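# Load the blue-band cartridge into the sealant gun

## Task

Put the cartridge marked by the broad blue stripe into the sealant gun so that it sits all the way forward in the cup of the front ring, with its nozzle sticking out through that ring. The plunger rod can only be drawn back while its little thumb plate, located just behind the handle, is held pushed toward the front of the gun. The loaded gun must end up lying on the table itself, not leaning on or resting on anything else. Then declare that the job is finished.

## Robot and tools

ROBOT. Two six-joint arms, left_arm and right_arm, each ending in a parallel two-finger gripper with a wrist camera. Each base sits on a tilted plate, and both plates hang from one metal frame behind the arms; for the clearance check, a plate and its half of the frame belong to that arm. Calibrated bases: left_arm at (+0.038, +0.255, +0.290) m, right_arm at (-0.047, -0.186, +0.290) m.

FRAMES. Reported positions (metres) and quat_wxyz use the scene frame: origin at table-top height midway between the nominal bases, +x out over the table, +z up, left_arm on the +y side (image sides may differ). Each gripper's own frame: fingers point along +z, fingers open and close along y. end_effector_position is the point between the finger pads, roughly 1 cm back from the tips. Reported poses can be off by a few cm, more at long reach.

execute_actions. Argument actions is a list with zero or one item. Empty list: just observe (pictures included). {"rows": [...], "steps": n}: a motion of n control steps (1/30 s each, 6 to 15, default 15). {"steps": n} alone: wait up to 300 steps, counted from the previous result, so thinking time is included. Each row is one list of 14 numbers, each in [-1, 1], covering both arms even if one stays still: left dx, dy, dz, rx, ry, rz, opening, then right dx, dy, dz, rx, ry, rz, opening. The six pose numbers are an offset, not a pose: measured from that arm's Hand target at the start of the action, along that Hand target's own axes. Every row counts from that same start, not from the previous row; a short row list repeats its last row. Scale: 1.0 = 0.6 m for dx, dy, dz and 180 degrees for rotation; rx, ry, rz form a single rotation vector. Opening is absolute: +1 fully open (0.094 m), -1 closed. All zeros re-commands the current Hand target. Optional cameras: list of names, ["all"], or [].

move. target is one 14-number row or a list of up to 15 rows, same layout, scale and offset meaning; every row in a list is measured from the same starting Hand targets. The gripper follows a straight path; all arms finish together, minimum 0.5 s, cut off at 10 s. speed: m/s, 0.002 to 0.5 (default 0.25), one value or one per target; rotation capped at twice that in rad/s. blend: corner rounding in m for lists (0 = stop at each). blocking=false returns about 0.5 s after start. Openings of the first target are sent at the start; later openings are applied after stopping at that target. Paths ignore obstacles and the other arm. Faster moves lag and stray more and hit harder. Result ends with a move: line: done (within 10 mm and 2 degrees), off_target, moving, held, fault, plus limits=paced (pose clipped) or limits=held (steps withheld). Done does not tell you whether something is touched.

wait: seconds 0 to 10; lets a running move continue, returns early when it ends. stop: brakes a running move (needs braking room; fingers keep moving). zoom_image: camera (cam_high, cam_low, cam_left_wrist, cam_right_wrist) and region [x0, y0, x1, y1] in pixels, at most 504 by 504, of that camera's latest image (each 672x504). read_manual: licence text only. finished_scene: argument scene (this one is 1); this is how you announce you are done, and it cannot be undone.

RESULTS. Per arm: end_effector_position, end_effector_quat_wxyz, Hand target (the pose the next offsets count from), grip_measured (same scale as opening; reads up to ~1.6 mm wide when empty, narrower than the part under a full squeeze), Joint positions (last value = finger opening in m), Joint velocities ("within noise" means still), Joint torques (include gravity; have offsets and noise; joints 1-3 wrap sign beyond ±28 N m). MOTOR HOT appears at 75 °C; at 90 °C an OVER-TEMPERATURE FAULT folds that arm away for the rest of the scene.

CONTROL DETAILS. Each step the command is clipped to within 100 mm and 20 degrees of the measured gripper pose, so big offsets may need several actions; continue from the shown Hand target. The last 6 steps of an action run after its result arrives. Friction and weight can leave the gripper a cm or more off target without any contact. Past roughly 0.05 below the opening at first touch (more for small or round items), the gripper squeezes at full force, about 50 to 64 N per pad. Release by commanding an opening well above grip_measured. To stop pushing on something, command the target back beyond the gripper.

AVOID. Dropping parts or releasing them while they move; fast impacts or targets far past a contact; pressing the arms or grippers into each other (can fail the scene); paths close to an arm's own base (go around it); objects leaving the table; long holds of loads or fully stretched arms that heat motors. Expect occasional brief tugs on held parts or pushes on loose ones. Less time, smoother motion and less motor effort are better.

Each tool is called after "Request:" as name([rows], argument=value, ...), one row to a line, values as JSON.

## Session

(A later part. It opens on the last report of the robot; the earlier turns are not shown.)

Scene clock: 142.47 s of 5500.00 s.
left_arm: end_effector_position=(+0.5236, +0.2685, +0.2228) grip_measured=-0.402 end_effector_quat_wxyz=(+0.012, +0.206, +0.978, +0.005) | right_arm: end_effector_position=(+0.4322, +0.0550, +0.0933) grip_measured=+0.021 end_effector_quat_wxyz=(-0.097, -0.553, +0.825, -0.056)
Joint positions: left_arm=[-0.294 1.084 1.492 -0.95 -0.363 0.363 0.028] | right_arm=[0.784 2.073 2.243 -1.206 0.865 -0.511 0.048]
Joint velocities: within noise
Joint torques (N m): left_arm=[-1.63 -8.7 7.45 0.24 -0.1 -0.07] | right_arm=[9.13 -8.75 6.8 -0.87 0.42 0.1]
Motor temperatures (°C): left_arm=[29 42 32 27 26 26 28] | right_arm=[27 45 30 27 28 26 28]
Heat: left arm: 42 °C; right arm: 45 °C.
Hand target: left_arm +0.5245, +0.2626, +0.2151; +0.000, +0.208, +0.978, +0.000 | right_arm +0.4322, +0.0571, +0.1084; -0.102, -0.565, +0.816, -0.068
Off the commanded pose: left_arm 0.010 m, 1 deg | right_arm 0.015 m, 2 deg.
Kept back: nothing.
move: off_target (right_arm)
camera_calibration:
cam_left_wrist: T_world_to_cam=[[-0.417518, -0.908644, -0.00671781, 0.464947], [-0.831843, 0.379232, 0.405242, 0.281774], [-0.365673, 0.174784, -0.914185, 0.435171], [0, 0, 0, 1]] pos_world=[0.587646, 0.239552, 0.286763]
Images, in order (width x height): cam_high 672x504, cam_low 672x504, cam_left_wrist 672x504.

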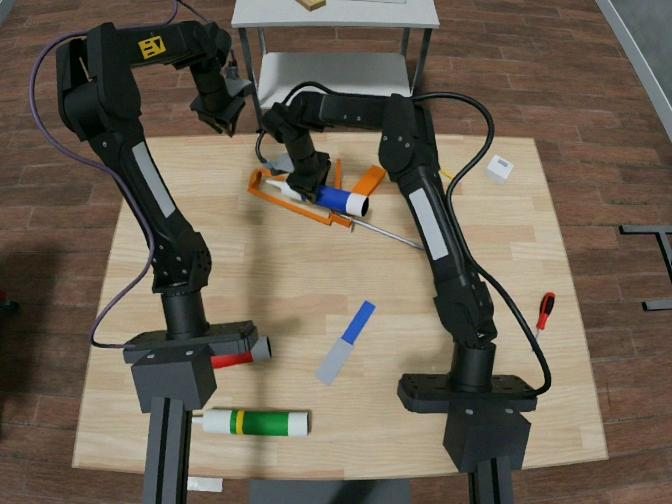

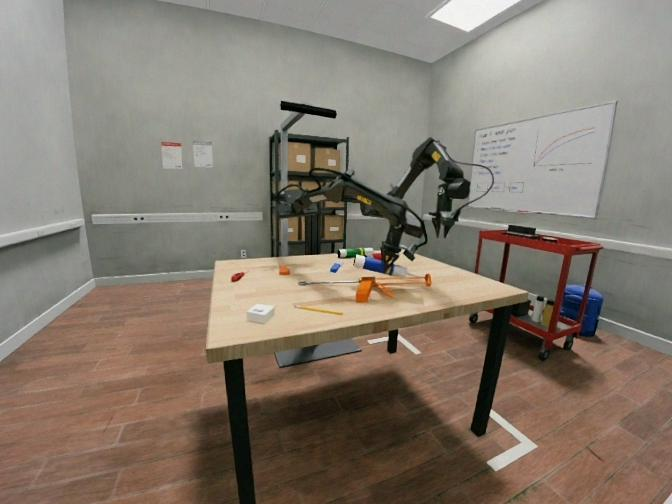

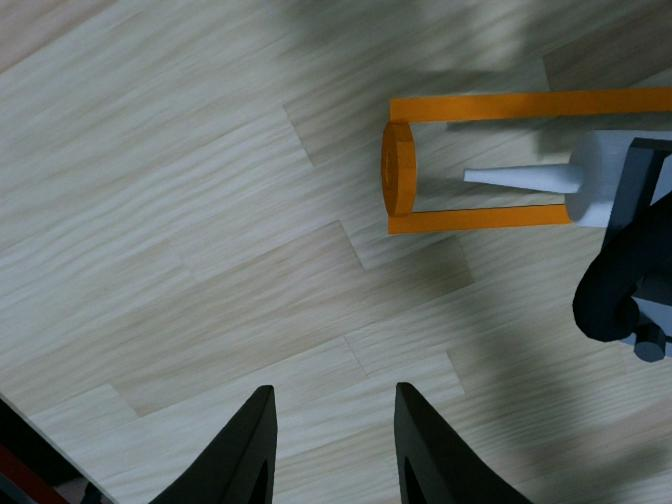

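Request:
move(target=[0,0,0,0,0,0,-0.4,-0.063,0.0025,0.0187,0,0,0,-0.3], speed=0.06, cameras=["cam_left_wrist"])

Request:
zoom_image(camera="cam_left_wrist", region=[350, 60, 650, 260])

Request:
zoom_image(camera="cam_low", region=[340, 210, 480, 310])

Scene clock: 145.50 s of 5500.00 s.
left_arm: end_effector_position=(+0.5236, +0.2685, +0.2228) grip_measured=-0.402 end_effector_quat_wxyz=(+0.012, +0.206, +0.978, +0.005) | right_arm: end_effector_position=(+0.4431, +0.0809, +0.0660) grip_measured=+0.021 end_effector_quat_wxyz=(-0.088, -0.535, +0.838, -0.060)
Joint positions: left_arm=[-0.294 1.084 1.492 -0.95 -0.363 0.363 0.028] | right_arm=[0.774 2.279 2.542 -1.265 0.865 -0.496 0.048]
Joint velocities: within noise
Joint torques (N m): left_arm=[-1.63 -8.7 7.45 0.24 -0.1 -0.07] | right_arm=[7.8 -9.99 3.89 -0.25 0.11 -0.03]
Motor temperatures (°C): left_arm=[29 42 32 27 26 26 28] | right_arm=[28 45 30 27 28 26 28]
Heat: left arm: 42 °C; right arm: 45 °C.
Hand target: left_arm +0.5245, +0.2626, +0.2151; +0.000, +0.208, +0.978, +0.000 | right_arm +0.4426, +0.0819, +0.0709; -0.088, -0.543, +0.833, -0.061 (not the last commanded pose)
Off the commanded pose: left_arm 0.010 m, 1 deg | right_arm 0.024 m, 5 deg.
led back after a hold (left arm): the arm was led back toward your command in small steps, so it may still be short of it.
Kept back: nothing.
move: held (right_arm; a check stopped the path); limits=held
pose unreachable (left arm): on one or more control steps of this call this arm could not follow its commanded pose, so it was not sent that pose on those steps. It may still have moved: this result reports where it is.
cause: moving toward the commanded pose would bring a part of the arm too close to another arm (this arm's fingers and the right arm's wrist (the part past joint 4), along the way the arms are being sent, or toward where that arm still pushes).
pose unreachable (right arm): on one or more control steps of this call this arm could not follow its commanded pose, so it was not sent that pose on those steps. It may still have moved: this result reports where it is.
cause: moving toward the commanded pose would bring a part of the arm too close to another arm (this arm's wrist (the part past joint 4) and the left arm's fingers, along the way the arms are being sent, or toward where that arm still pushes).
camera_calibration:
cam_left_wrist: T_world_to_cam=[[-0.417518, -0.908644, -0.00671781, 0.464947], [-0.831843, 0.379232, 0.405242, 0.281774], [-0.365673, 0.174784, -0.914185, 0.435171], [0, 0, 0, 1]] pos_world=[0.587646, 0.239552, 0.286763]
Images, in order (width x height): cam_left_wrist 672x504.

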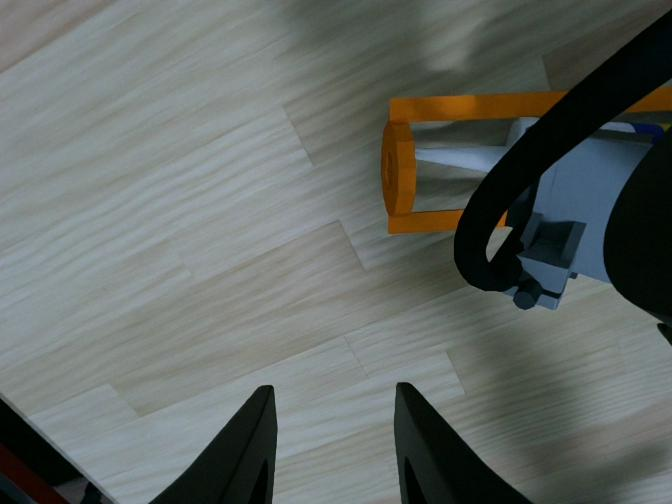

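Scaled by 1.680 from the camera's 672x504 image, which has a finer 960x720 frame.

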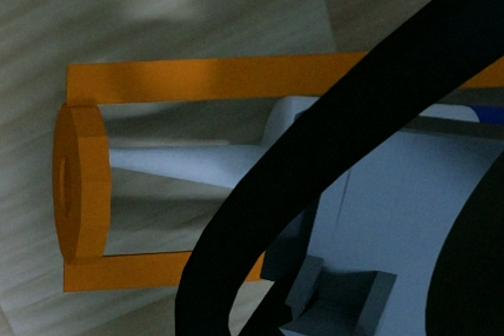

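This scene's latest camera images include none from cam_low. They are from: cam_left_wrist. cam_low's image comes with the result of a call that names it in "cameras".

Request:
move(target=[0.003,0.083,-0.033,0,0,0,-0.4,0.019,0.013,0,0,0,-0.012,-0.3], speed=0.08, cameras=["cam_left_wrist","cam_low"])

Request:
zoom_image(camera="cam_left_wrist", region=[400, 60, 670, 260])

Request:
zoom_image(camera="cam_low", region=[340, 210, 480, 310])

Scene clock: 147.37 s of 5500.00 s.
left_arm: end_effector_position=(+0.5423, +0.3130, +0.2453) grip_measured=-0.402 end_effector_quat_wxyz=(+0.013, +0.200, +0.980, +0.013) | right_arm: end_effector_position=(+0.4267, +0.0772, +0.0602) grip_measured=+0.021 end_effector_quat_wxyz=(-0.094, -0.544, +0.831, -0.065)
Joint positions: left_arm=[-0.062 1.103 1.656 -1.056 -0.177 0.472 0.028] | right_arm=[0.774 2.203 2.341 -1.16 0.875 -0.504 0.048]
Joint velocities: within noise
Joint torques (N m): left_arm=[0.13 -9.81 8.09 0.25 0.18 0.05] | right_arm=[7.75 -12.11 2.5 -0.26 0.08 -0.28]
Motor temperatures (°C): left_arm=[29 42 32 27 26 26 28] | right_arm=[28 46 30 27 28 26 28]
Heat: left arm: 42 °C; right arm: 46 °C.
Hand target: left_arm +0.5431, +0.3089, +0.2349; +0.000, +0.208, +0.978, +0.000 | right_arm +0.4310, +0.0748, +0.0733; -0.089, -0.558, +0.823, -0.060
Off the commanded pose: left_arm 0.011 m, 2 deg | right_arm 0.014 m, 2 deg.
Kept back: nothing.
move: off_target (left_arm, right_arm)
camera_calibration:
cam_left_wrist: T_world_to_cam=[[-0.40531, -0.913877, -0.0235109, 0.512502], [-0.839291, 0.361791, 0.40583, 0.280739], [-0.362372, 0.18422, -0.913646, 0.449973], [0, 0, 0, 1]] pos_world=[0.606402, 0.283901, 0.309233]
Images, in order (width x height): cam_low 672x504, cam_left_wrist 672x504.

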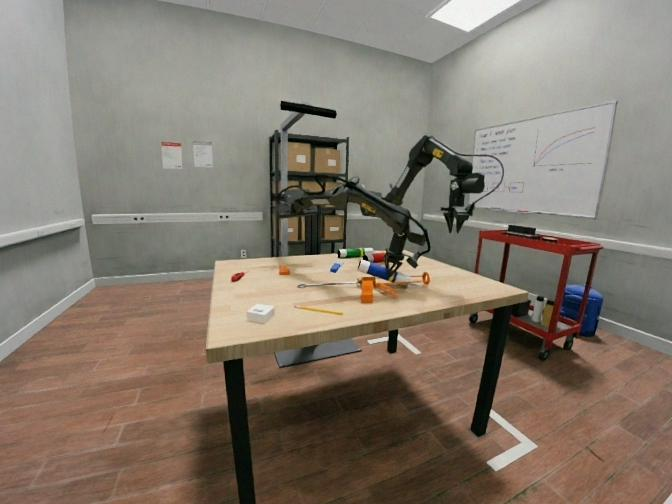

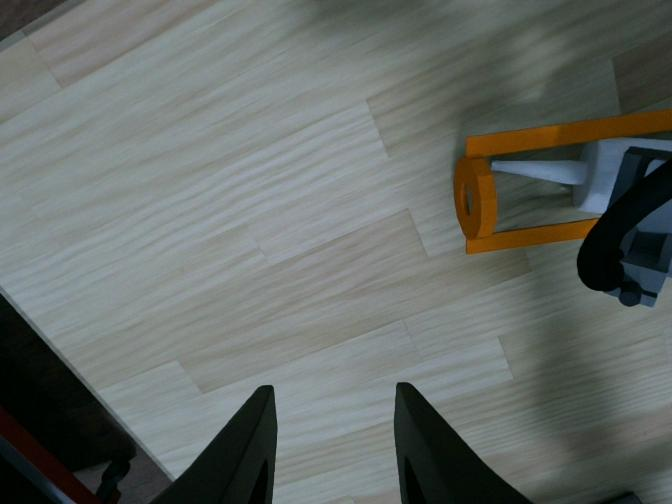

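Scaled by 1.867 from the camera's 672x504 image, which has a finer 960x720 frame.

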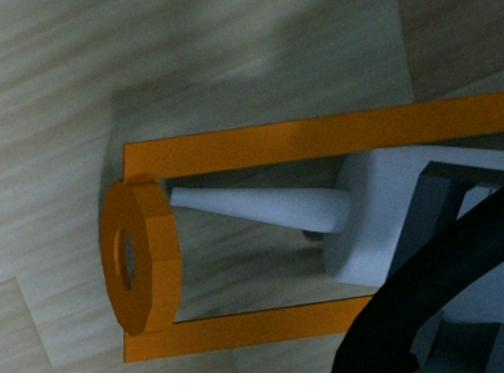

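Scaled by 3.600 from the camera's 672x504 image, which has a finer 960x720 frame.

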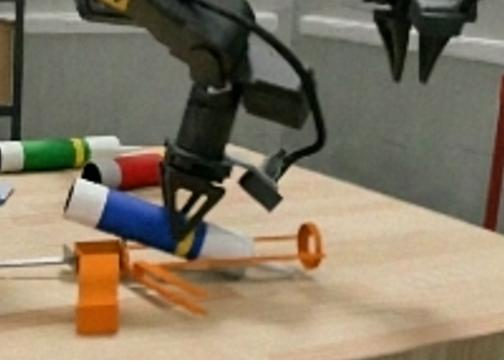

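Request:
move(target=[0,0,0,0,0,0,-0.4,0.0127,-0.0092,-0.024,0.0092,0,-0.0378,-0.3], speed=0.08, cameras=["cam_left_wrist","cam_low"])

Request:
zoom_image(camera="cam_left_wrist", region=[400, 60, 670, 260])

Request:
zoom_image(camera="cam_low", region=[340, 210, 480, 310])

Scene clock: 150.00 s of 5500.00 s.
left_arm: end_effector_position=(+0.5420, +0.3127, +0.2453) grip_measured=-0.402 end_effector_quat_wxyz=(+0.013, +0.201, +0.980, +0.012) | right_arm: end_effector_position=(+0.4197, +0.0749, +0.0615) grip_measured=+0.021 end_effector_quat_wxyz=(-0.101, -0.590, +0.799, -0.057)
Joint positions: left_arm=[-0.062 1.103 1.656 -1.057 -0.176 0.473 0.028] | right_arm=[0.776 2.172 2.276 -1.14 0.871 -0.605 0.048]
Joint velocities: within noise
Joint torques (N m): left_arm=[0.12 -9.8 8.09 0.25 0.18 0.05] | right_arm=[8.95 -13.86 2.86 -0.41 0.39 -0.37]
Motor temperatures (°C): left_arm=[29 41 32 27 26 26 28] | right_arm=[29 47 30 27 28 26 28]
Heat: left arm: 41 °C; right arm: 47 °C.
Hand target: left_arm +0.5431, +0.3088, +0.2349; +0.000, +0.208, +0.978, +0.000 | right_arm +0.4345, +0.0688, +0.0891; -0.084, -0.608, +0.787, -0.066
Off the commanded pose: left_arm 0.011 m, 2 deg | right_arm 0.032 m, 3 deg.
Kept back: nothing.
move: off_target (left_arm, right_arm)
camera_calibration:
cam_left_wrist: T_world_to_cam=[[-0.407009, -0.913171, -0.0214848, 0.512287], [-0.838046, 0.363962, 0.406462, 0.279045], [-0.363349, 0.183439, -0.913415, 0.4506], [0, 0, 0, 1]] pos_world=[0.606084, 0.283587, 0.309171]
Images, in order (width x height): cam_low 672x504, cam_left_wrist 672x504.

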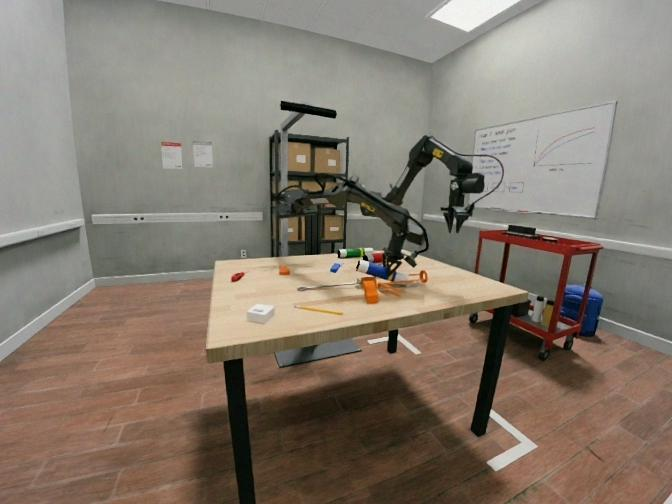

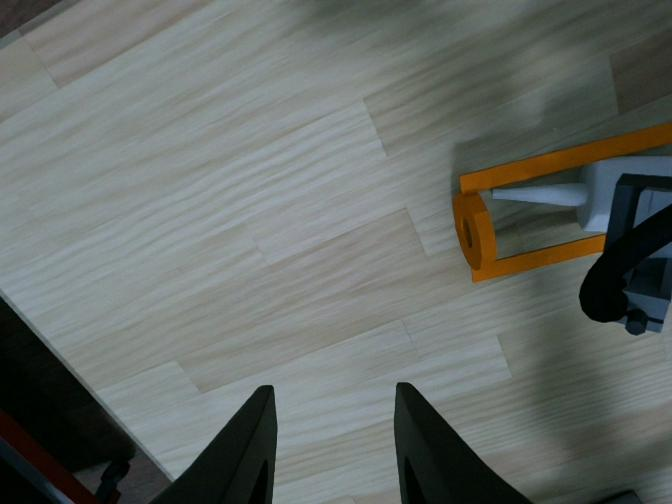

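Scaled by 1.867 from the camera's 672x504 image, which has a finer 960x720 frame.

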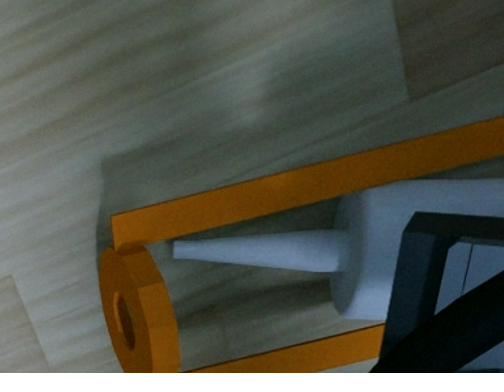

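Scaled by 3.600 from the camera's 672x504 image, which has a finer 960x720 frame.

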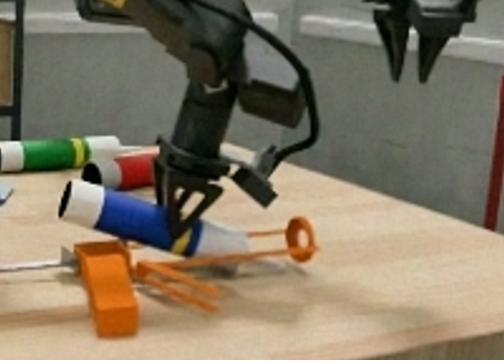

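Request:
move(target=[0,0,0,0,0,0,-0.4,0.006,0,-0.024,0,0,0,-0.3], speed=0.04, cameras=["cam_left_wrist","cam_low"])

Request:
zoom_image(camera="cam_left_wrist", region=[400, 60, 670, 260])

Request:
zoom_image(camera="cam_low", region=[340, 210, 480, 310])

Scene clock: 152.20 s of 5500.00 s.
left_arm: end_effector_position=(+0.5420, +0.3127, +0.2453) grip_measured=-0.402 end_effector_quat_wxyz=(+0.013, +0.201, +0.980, +0.012) | right_arm: end_effector_position=(+0.4188, +0.0747, +0.0638) grip_measured=+0.021 end_effector_quat_wxyz=(-0.102, -0.592, +0.797, -0.055)
Joint positions: left_arm=[-0.062 1.103 1.656 -1.057 -0.176 0.473 0.028] | right_arm=[0.78 2.165 2.268 -1.143 0.871 -0.607 0.048]
Joint velocities: within noise
Joint torques (N m): left_arm=[0.12 -9.8 8.09 0.26 0.18 0.05] | right_arm=[10.4 -14.89 3.37 -0.75 0.47 -0.13]
Motor temperatures (°C): left_arm=[29 41 32 27 26 26 28] | right_arm=[29 49 30 27 28 26 28]
Heat: left arm: 41 °C; right arm: 49 °C.
Hand target: left_arm +0.5431, +0.3088, +0.2349; +0.000, +0.208, +0.978, +0.000 | right_arm +0.4344, +0.0683, +0.1038; -0.084, -0.607, +0.787, -0.066
Off the commanded pose: left_arm 0.011 m, 2 deg | right_arm 0.044 m, 3 deg.
Kept back: nothing.
move: off_target (left_arm, right_arm)
camera_calibration:
cam_left_wrist: T_world_to_cam=[[-0.407009, -0.913171, -0.0214848, 0.512287], [-0.838046, 0.363962, 0.406462, 0.279045], [-0.363349, 0.183439, -0.913415, 0.4506], [0, 0, 0, 1]] pos_world=[0.606084, 0.283587, 0.309171]
Images, in order (width x height): cam_low 672x504, cam_left_wrist 672x504.

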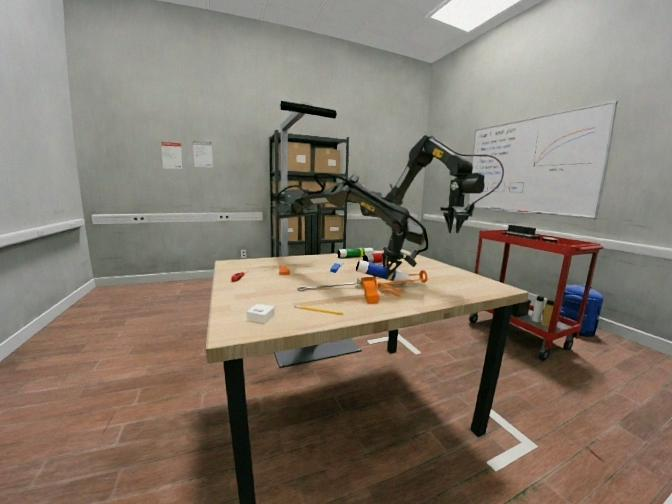

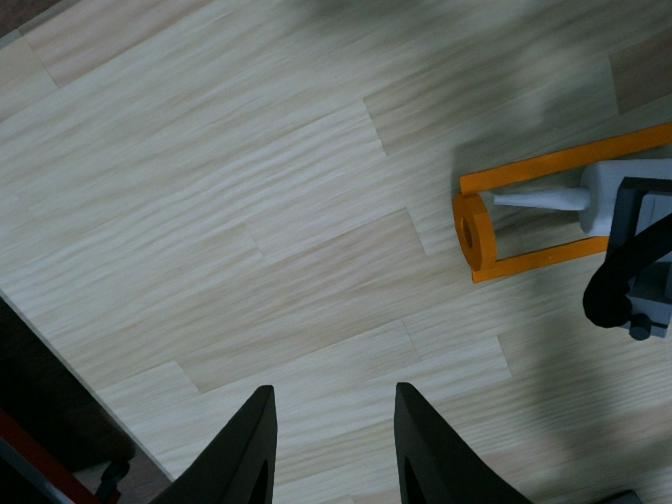

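Scaled by 1.867 from the camera's 672x504 image, which has a finer 960x720 frame.

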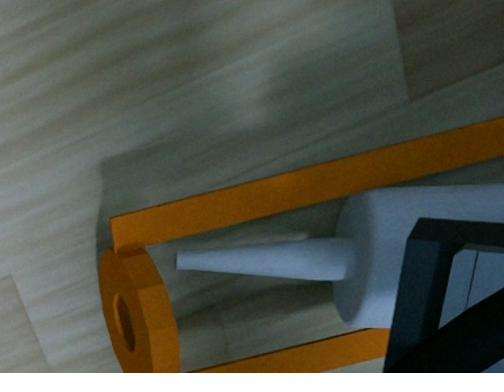

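Scaled by 3.600 from the camera's 672x504 image, which has a finer 960x720 frame.

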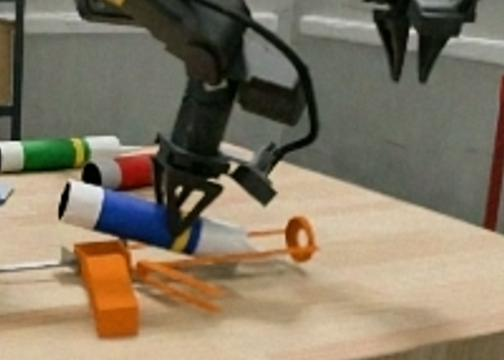

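Request:
move(target=[0,0,0,0,0,0,-0.4,0.004,0,-0.016,0,0,0,-0.3], speed=0.04, cameras=["cam_left_wrist"])

Request:
zoom_image(camera="cam_left_wrist", region=[400, 60, 670, 260])

Scene clock: 154.00 s of 5500.00 s.
left_arm: end_effector_position=(+0.5420, +0.3127, +0.2453) grip_measured=-0.402 end_effector_quat_wxyz=(+0.013, +0.201, +0.980, +0.012) | right_arm: end_effector_position=(+0.4176, +0.0732, +0.0661) grip_measured=+0.021 end_effector_quat_wxyz=(-0.105, -0.596, +0.794, -0.056)
Joint positions: left_arm=[-0.062 1.103 1.656 -1.057 -0.176 0.473 0.028] | right_arm=[0.783 2.162 2.267 -1.158 0.874 -0.607 0.048]
Joint velocities: within noise
Joint torques (N m): left_arm=[0.12 -9.8 8.09 0.26 0.18 0.05] | right_arm=[11.36 -15.51 3.59 -0.91 0.53 0.05]
Motor temperatures (°C): left_arm=[29 41 32 27 26 26 28] | right_arm=[30 50 29 27 28 26 28]
Heat: left arm: 41 °C; right arm: 50 °C.
Hand target: left_arm +0.5431, +0.3088, +0.2349; +0.000, +0.208, +0.978, +0.000 | right_arm +0.4342, +0.0680, +0.1137; -0.084, -0.608, +0.787, -0.066
Off the commanded pose: left_arm 0.011 m, 2 deg | right_arm 0.051 m, 3 deg.
Kept back: nothing.
move: off_target (left_arm, right_arm)
camera_calibration:
cam_left_wrist: T_world_to_cam=[[-0.407009, -0.913171, -0.0214848, 0.512287], [-0.838046, 0.363962, 0.406462, 0.279045], [-0.363349, 0.183439, -0.913415, 0.4506], [0, 0, 0, 1]] pos_world=[0.606084, 0.283587, 0.309171]
Images, in order (width x height): cam_left_wrist 672x504.

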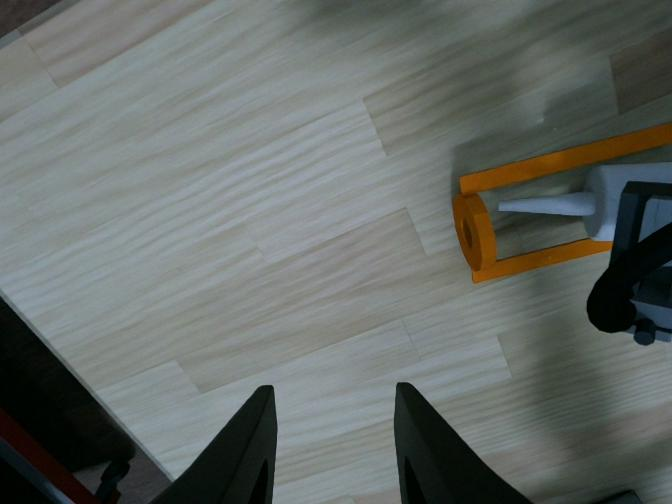

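Scaled by 1.867 from the camera's 672x504 image, which has a finer 960x720 frame.

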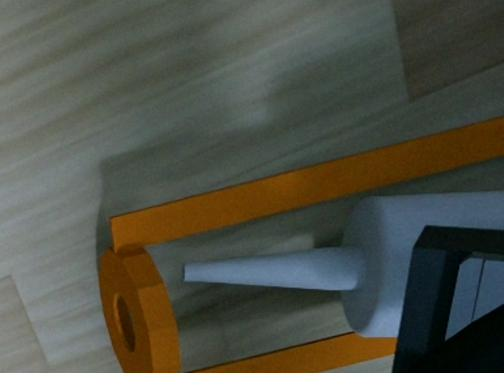

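Request:
execute_actions(actions=[], cameras=["all"])

Request:
zoom_image(camera="cam_high", region=[230, 130, 450, 290])

Request:
zoom_image(camera="cam_low", region=[340, 210, 480, 310])

Scene clock: 154.70 s of 5500.00 s.
left_arm: end_effector_position=(+0.5420, +0.3127, +0.2453) grip_measured=-0.402 end_effector_quat_wxyz=(+0.013, +0.201, +0.980, +0.012) | right_arm: end_effector_position=(+0.4174, +0.0731, +0.0661) grip_measured=+0.021 end_effector_quat_wxyz=(-0.106, -0.597, +0.793, -0.056)
Joint positions: left_arm=[-0.062 1.103 1.656 -1.057 -0.176 0.473 0.028] | right_arm=[0.783 2.162 2.267 -1.16 0.874 -0.607 0.048]
Joint velocities: within noise
Joint torques (N m): left_arm=[0.12 -9.8 8.09 0.25 0.18 0.06] | right_arm=[11.38 -15.5 3.6 -0.92 0.52 0.04]
Motor temperatures (°C): left_arm=[29 40 32 27 26 26 28] | right_arm=[30 51 29 27 28 26 28]
Heat: left arm: 40 °C; right arm: 51 °C.
Hand target: left_arm +0.5431, +0.3088, +0.2349; +0.000, +0.208, +0.978, +0.000 | right_arm +0.4342, +0.0680, +0.1137; -0.084, -0.608, +0.787, -0.066
Off the commanded pose: left_arm 0.011 m, 2 deg | right_arm 0.051 m, 3 deg.
Steps of this call (1-21: nothing new was sent). Readings (end_effector_position of left_arm | right_arm):
1: (+0.5420, +0.3127, +0.2453) | (+0.4176, +0.0732, +0.0661)
2: (+0.5420, +0.3127, +0.2453) | (+0.4176, +0.0732, +0.0661)
4: (+0.5420, +0.3127, +0.2453) | (+0.4176, +0.0732, +0.0661)
8: (+0.5420, +0.3127, +0.2453) | (+0.4176, +0.0732, +0.0661)
21: the state above
camera_calibration:
cam_left_wrist: T_world_to_cam=[[-0.407009, -0.913171, -0.0214848, 0.512287], [-0.838046, 0.363962, 0.406462, 0.279045], [-0.363349, 0.183439, -0.913415, 0.4506], [0, 0, 0, 1]] pos_world=[0.606084, 0.283587, 0.309171]
cam_right_wrist: T_world_to_cam=[[0.952176, -0.304145, -0.0292858, -0.374103], [-0.217616, -0.742305, 0.63374, 0.145335], [-0.214488, -0.597059, -0.772991, 0.27312], [0, 0, 0, 1]] pos_world=[0.446419, 0.15717, 0.108059]

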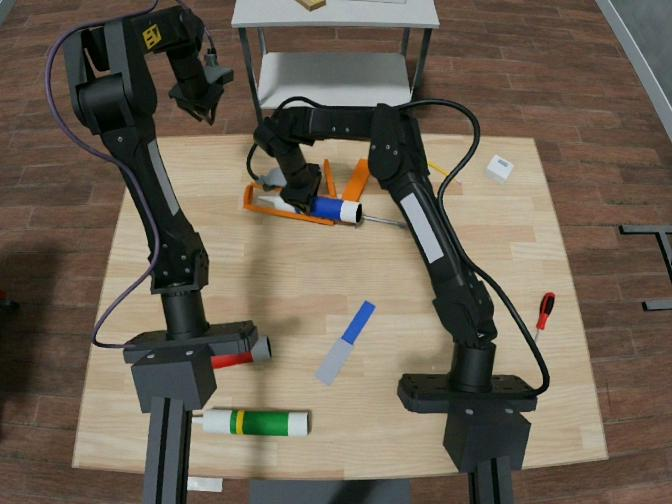

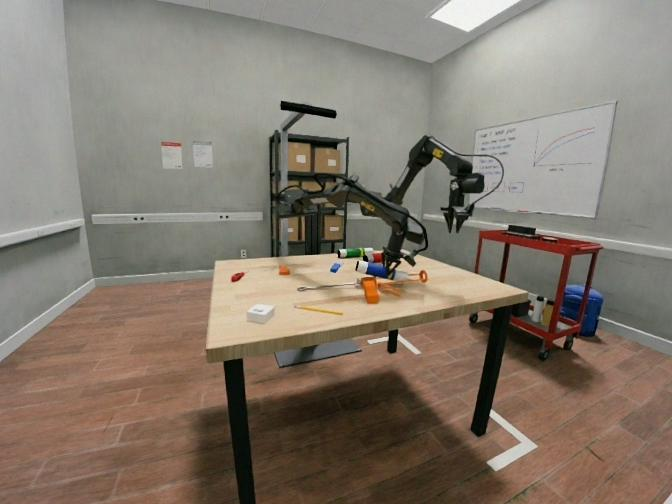

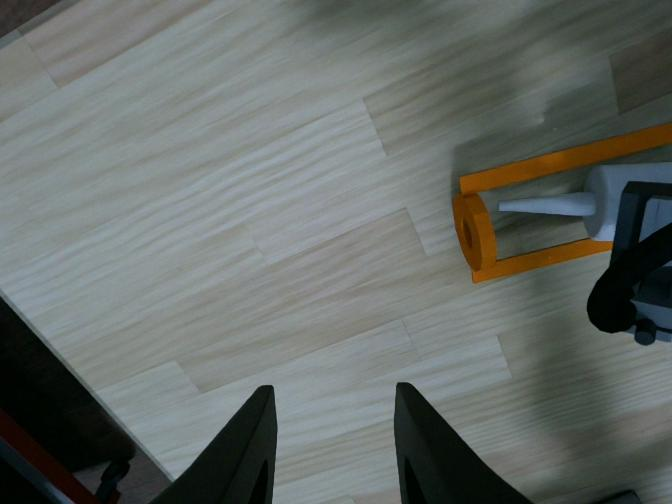

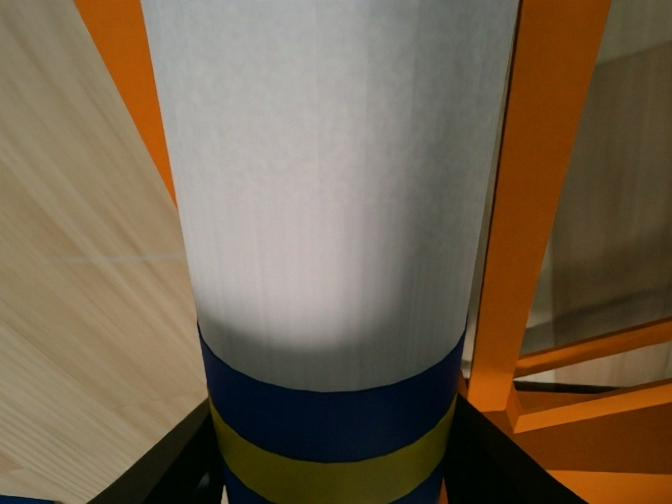

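Scaled by 2.291 from the camera's 672x504 image, which has a finer 960x720 frame.

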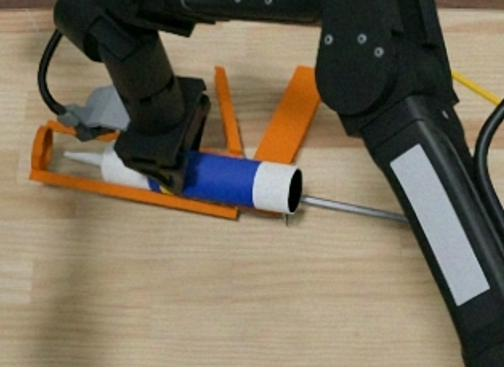

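Scaled by 3.600 from the camera's 672x504 image, which has a finer 960x720 frame.

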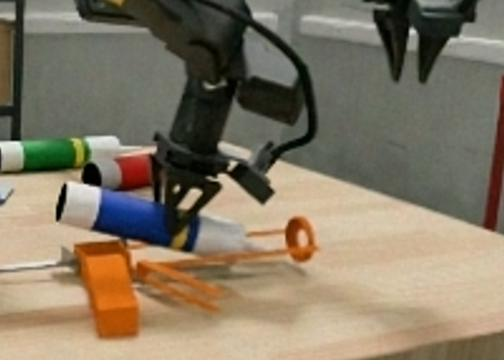

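Request:
move(target=[0,0,0,0,0,0,-0.4,0.012,0,-0.04,0,0,0,-0.3], speed=0.05, cameras=["cam_left_wrist","cam_low"])

Request:
zoom_image(camera="cam_left_wrist", region=[400, 60, 670, 260])

Request:
zoom_image(camera="cam_low", region=[340, 210, 480, 310])

Scene clock: 156.80 s of 5500.00 s.
left_arm: end_effector_position=(+0.5420, +0.3127, +0.2453) grip_measured=-0.402 end_effector_quat_wxyz=(+0.013, +0.201, +0.980, +0.012) | right_arm: end_effector_position=(+0.4153, +0.0704, +0.0902) grip_measured=+0.021 end_effector_quat_wxyz=(-0.111, -0.606, +0.785, -0.059)
Joint positions: left_arm=[-0.062 1.103 1.656 -1.057 -0.176 0.473 0.028] | right_arm=[0.821 2.13 2.267 -1.247 0.9 -0.567 0.048]
Joint velocities: within noise
Joint torques (N m): left_arm=[0.12 -9.78 8.09 0.25 0.18 0.06] | right_arm=[11.66 -14.98 4.83 -0.96 0.43 0.09]
Motor temperatures (°C): left_arm=[29 40 32 27 26 26 28] | right_arm=[31 52 29 27 28 26 28]
Heat: left arm: 40 °C; right arm: 52 °C.
Hand target: left_arm +0.5431, +0.3088, +0.2349; +0.000, +0.208, +0.978, +0.000 | right_arm +0.4337, +0.0661, +0.1387; -0.084, -0.607, +0.787, -0.066
Off the commanded pose: left_arm 0.011 m, 2 deg | right_arm 0.052 m, 3 deg.
Kept back: nothing.
move: off_target (left_arm, right_arm)
camera_calibration:
cam_left_wrist: T_world_to_cam=[[-0.407009, -0.913171, -0.0214848, 0.512287], [-0.838046, 0.363962, 0.406462, 0.279045], [-0.363349, 0.183439, -0.913415, 0.4506], [0, 0, 0, 1]] pos_world=[0.606084, 0.283587, 0.309171]
Images, in order (width x height): cam_low 672x504, cam_left_wrist 672x504.

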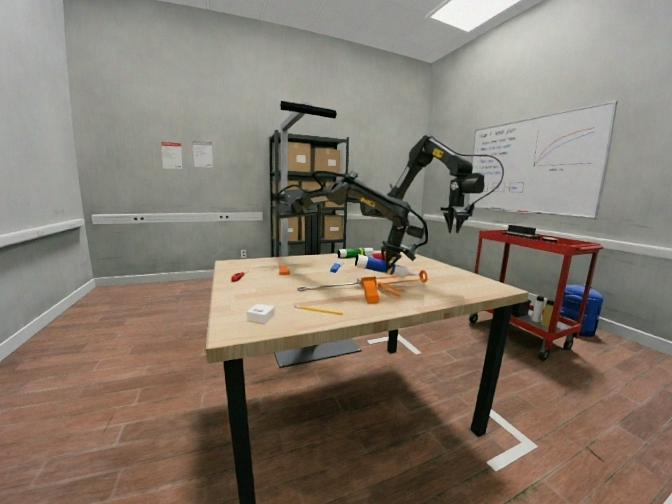

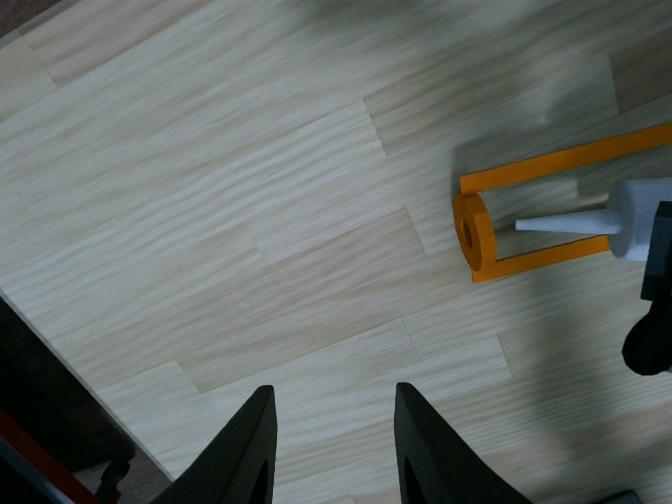

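Scaled by 1.867 from the camera's 672x504 image, which has a finer 960x720 frame.

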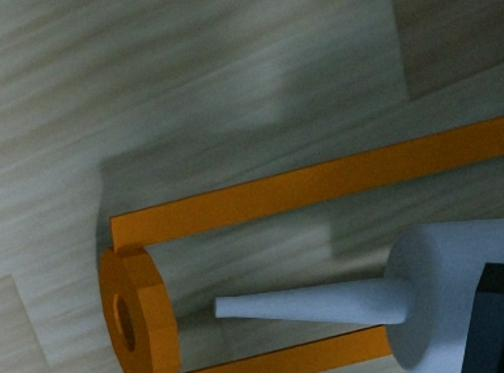

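Scaled by 3.600 from the camera's 672x504 image, which has a finer 960x720 frame.

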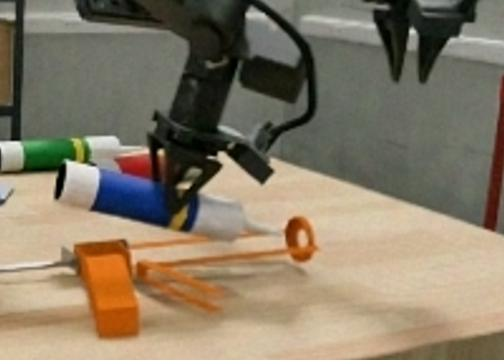

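Request:
move(target=[0,0,0,0,0,0,-0.4,-0.0148,-0.0238,0.0627,0.0073,0.005,-0.0336,-0.3], speed=0.06, cameras=["cam_left_wrist","cam_low"])

Request:
zoom_image(camera="cam_left_wrist", region=[400, 60, 670, 260])

Request:
zoom_image(camera="cam_low", region=[340, 210, 480, 310])

Scene clock: 159.07 s of 5500.00 s.
left_arm: end_effector_position=(+0.5420, +0.3127, +0.2453) grip_measured=-0.402 end_effector_quat_wxyz=(+0.013, +0.201, +0.980, +0.012) | right_arm: end_effector_position=(+0.4308, +0.0644, +0.0859) grip_measured=+0.021 end_effector_quat_wxyz=(-0.104, -0.651, +0.749, -0.059)
Joint positions: left_arm=[-0.062 1.103 1.656 -1.057 -0.176 0.473 0.028] | right_arm=[0.796 2.13 2.294 -1.213 0.901 -0.742 0.048]
Joint velocities: within noise
Joint torques (N m): left_arm=[0.12 -9.8 8.09 0.25 0.18 0.06] | right_arm=[7.84 -10.21 6.67 -0.25 0.4 -0.13]
Motor temperatures (°C): left_arm=[29 40 32 27 26 26 28] | right_arm=[31 52 30 27 28 26 28]
Heat: left arm: 40 °C; right arm: 52 °C.
Hand target: left_arm +0.5431, +0.3088, +0.2349; +0.000, +0.208, +0.978, +0.000 | right_arm +0.4478, +0.0632, +0.1002; -0.086, -0.649, +0.752, -0.075
Off the commanded pose: left_arm 0.011 m, 2 deg | right_arm 0.022 m, 3 deg.
Kept back: nothing.
move: off_target (left_arm, right_arm)
camera_calibration:
cam_left_wrist: T_world_to_cam=[[-0.407009, -0.913171, -0.0214848, 0.512287], [-0.838046, 0.363962, 0.406462, 0.279045], [-0.363349, 0.183439, -0.913415, 0.4506], [0, 0, 0, 1]] pos_world=[0.606084, 0.283587, 0.309171]
Images, in order (width x height): cam_low 672x504, cam_left_wrist 672x504.

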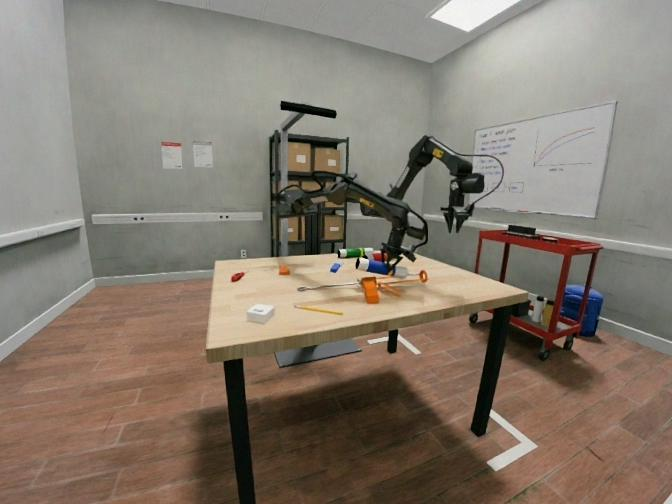

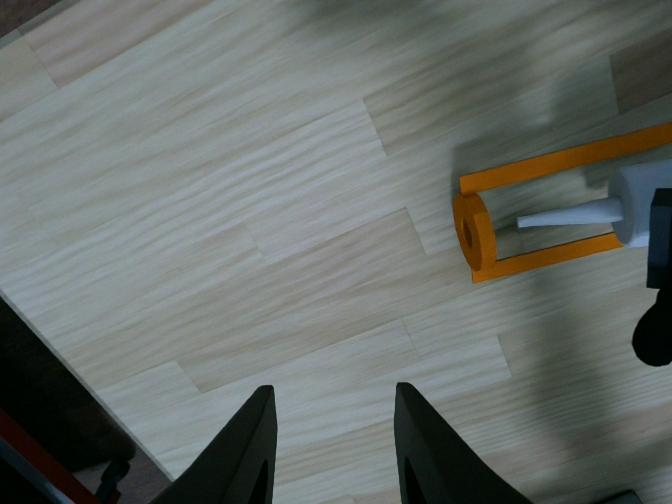

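Scaled by 1.867 from the camera's 672x504 image, which has a finer 960x720 frame.

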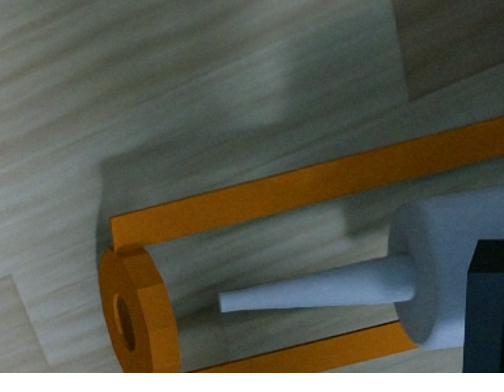

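Scaled by 3.600 from the camera's 672x504 image, which has a finer 960x720 frame.

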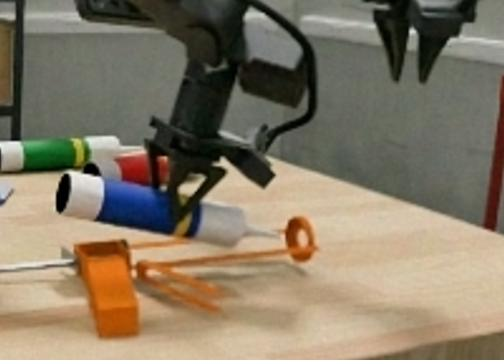

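Request:
move(target=[0,0,0,0,0,0,-0.4,-0.0348,0,0.0022,0,0,0,-0.3], speed=0.04, cameras=["cam_left_wrist","cam_low"])

Request:
zoom_image(camera="cam_left_wrist", region=[400, 60, 670, 260])

Request:
zoom_image(camera="cam_low", region=[340, 210, 480, 310])

Scene clock: 160.63 s of 5500.00 s.
left_arm: end_effector_position=(+0.5420, +0.3127, +0.2453) grip_measured=-0.402 end_effector_quat_wxyz=(+0.013, +0.201, +0.980, +0.012) | right_arm: end_effector_position=(+0.4479, +0.0804, +0.0792) grip_measured=+0.021 end_effector_quat_wxyz=(-0.085, -0.638, +0.763, -0.061)
Joint positions: left_arm=[-0.062 1.103 1.656 -1.057 -0.176 0.473 0.028] | right_arm=[0.796 2.238 2.494 -1.247 0.901 -0.746 0.048]
Joint velocities: left_arm=[0.002 -0.002 -0.002 0.081 -0.066 -0.154 0] | right_arm=[within noise]
Joint torques (N m): left_arm=[0.12 -9.8 8.09 0.26 0.18 0.06] | right_arm=[9.54 -9.02 7.1 -0.64 0.48 -0.05]
Motor temperatures (°C): left_arm=[29 40 32 27 26 26 28] | right_arm=[31 51 30 27 28 26 28]
Heat: left arm: 40 °C; right arm: 51 °C.
Hand target: left_arm +0.5431, +0.3088, +0.2349; +0.000, +0.208, +0.978, +0.000 | right_arm +0.4507, +0.0831, +0.0940; -0.087, -0.649, +0.752, -0.075
Off the commanded pose: left_arm 0.011 m, 2 deg | right_arm 0.015 m, 2 deg.
Kept back: nothing.
move: off_target (left_arm, right_arm)
camera_calibration:
cam_left_wrist: T_world_to_cam=[[-0.407009, -0.913171, -0.0214848, 0.512287], [-0.838046, 0.363962, 0.406462, 0.279045], [-0.363349, 0.183439, -0.913415, 0.4506], [0, 0, 0, 1]] pos_world=[0.606084, 0.283587, 0.309171]
Images, in order (width x height): cam_low 672x504, cam_left_wrist 672x504.

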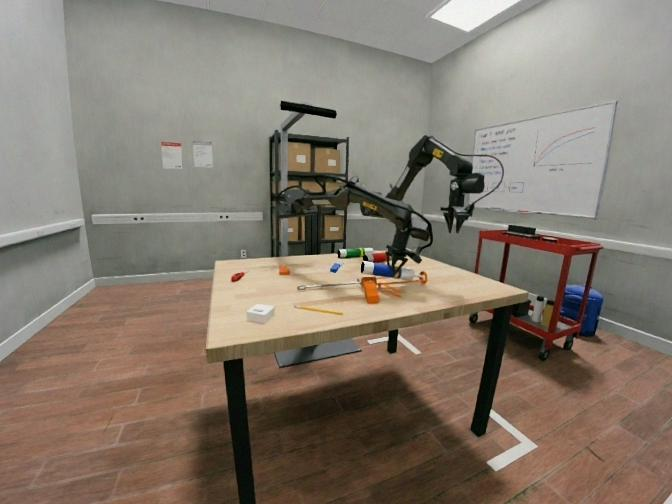

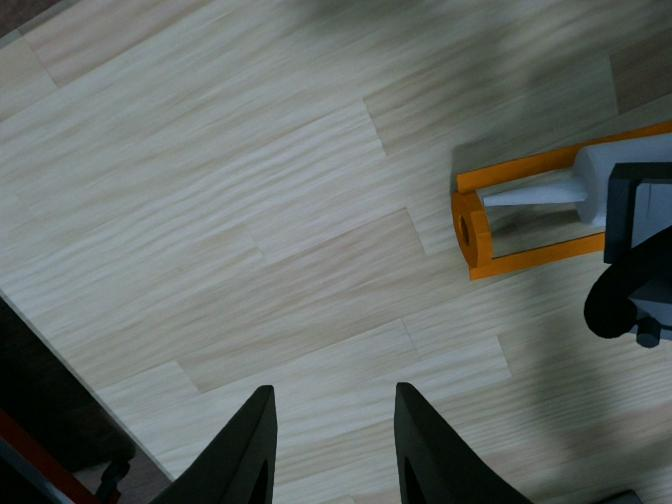

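Scaled by 1.867 from the camera's 672x504 image, which has a finer 960x720 frame.

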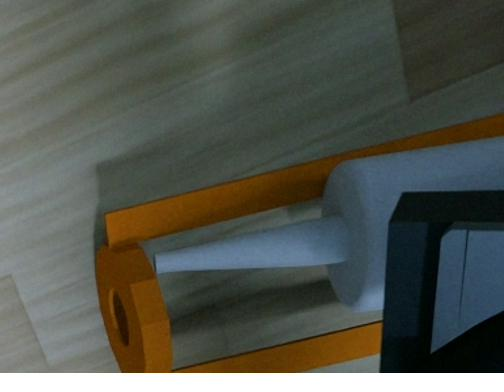

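Scaled by 3.600 from the camera's 672x504 image, which has a finer 960x720 frame.

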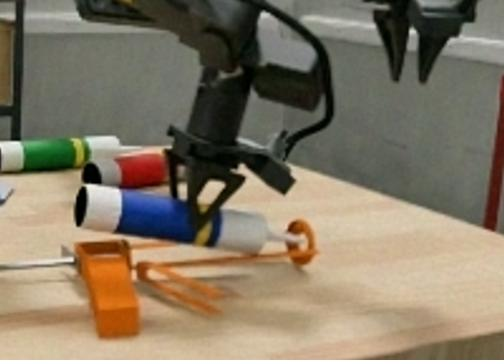

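Request:
move(target=[0,0,0,0,0,0,-0.4,0.0098,0.0233,0.0023,0.001,0,-0.005,-0.3], speed=0.04, cameras=["cam_left_wrist","cam_low"])

Request:
zoom_image(camera="cam_left_wrist", region=[400, 60, 670, 260])

Request:
zoom_image(camera="cam_low", region=[340, 210, 480, 310])

Scene clock: 161.97 s of 5500.00 s.
left_arm: end_effector_position=(+0.5420, +0.3127, +0.2453) grip_measured=-0.402 end_effector_quat_wxyz=(+0.013, +0.201, +0.980, +0.012) | right_arm: end_effector_position=(+0.4159, +0.0784, +0.0623) grip_measured=+0.021 end_effector_quat_wxyz=(-0.117, -0.659, +0.740, -0.069)
Joint positions: left_arm=[-0.062 1.103 1.656 -1.057 -0.176 0.473 0.028] | right_arm=[0.797 2.228 2.348 -1.212 0.924 -0.731 0.048]
Joint velocities: within noise
Joint torques (N m): left_arm=[0.12 -9.8 8.09 0.26 0.18 0.06] | right_arm=[9.98 -14.34 3.15 -0.26 0.3 -0.01]
Motor temperatures (°C): left_arm=[29 40 32 27 26 26 28] | right_arm=[31 52 30 27 28 26 28]
Heat: left arm: 40 °C; right arm: 52 °C.
Hand target: left_arm +0.5431, +0.3088, +0.2349; +0.000, +0.208, +0.978, +0.000 | right_arm +0.4361, +0.0790, +0.0941; -0.086, -0.655, +0.747, -0.076
Off the commanded pose: left_arm 0.011 m, 2 deg | right_arm 0.037 m, 4 deg.
Kept back: nothing.
move: off_target (left_arm, right_arm)
camera_calibration:
cam_left_wrist: T_world_to_cam=[[-0.407009, -0.913171, -0.0214848, 0.512287], [-0.838046, 0.363962, 0.406462, 0.279045], [-0.363349, 0.183439, -0.913415, 0.4506], [0, 0, 0, 1]] pos_world=[0.606084, 0.283587, 0.309171]
Images, in order (width x height): cam_low 672x504, cam_left_wrist 672x504.

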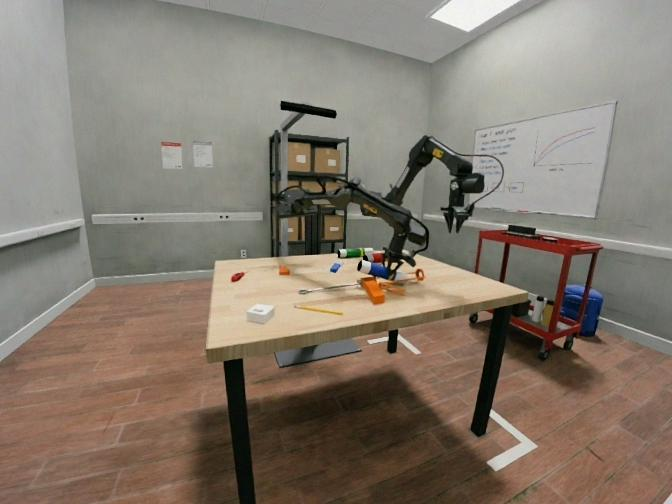

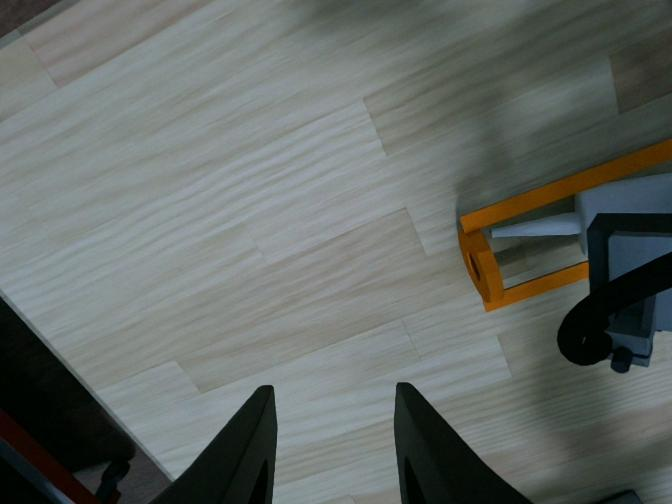

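Scaled by 1.867 from the camera's 672x504 image, which has a finer 960x720 frame.

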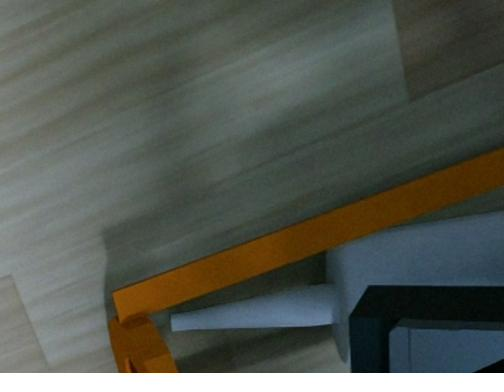

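Scaled by 3.600 from the camera's 672x504 image, which has a finer 960x720 frame.

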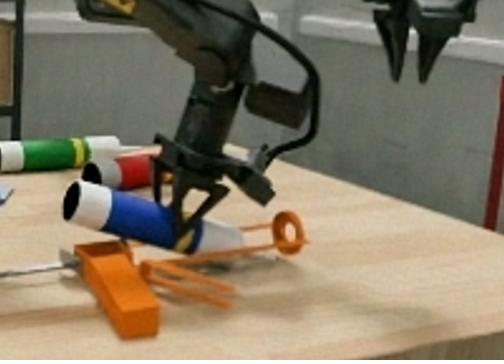

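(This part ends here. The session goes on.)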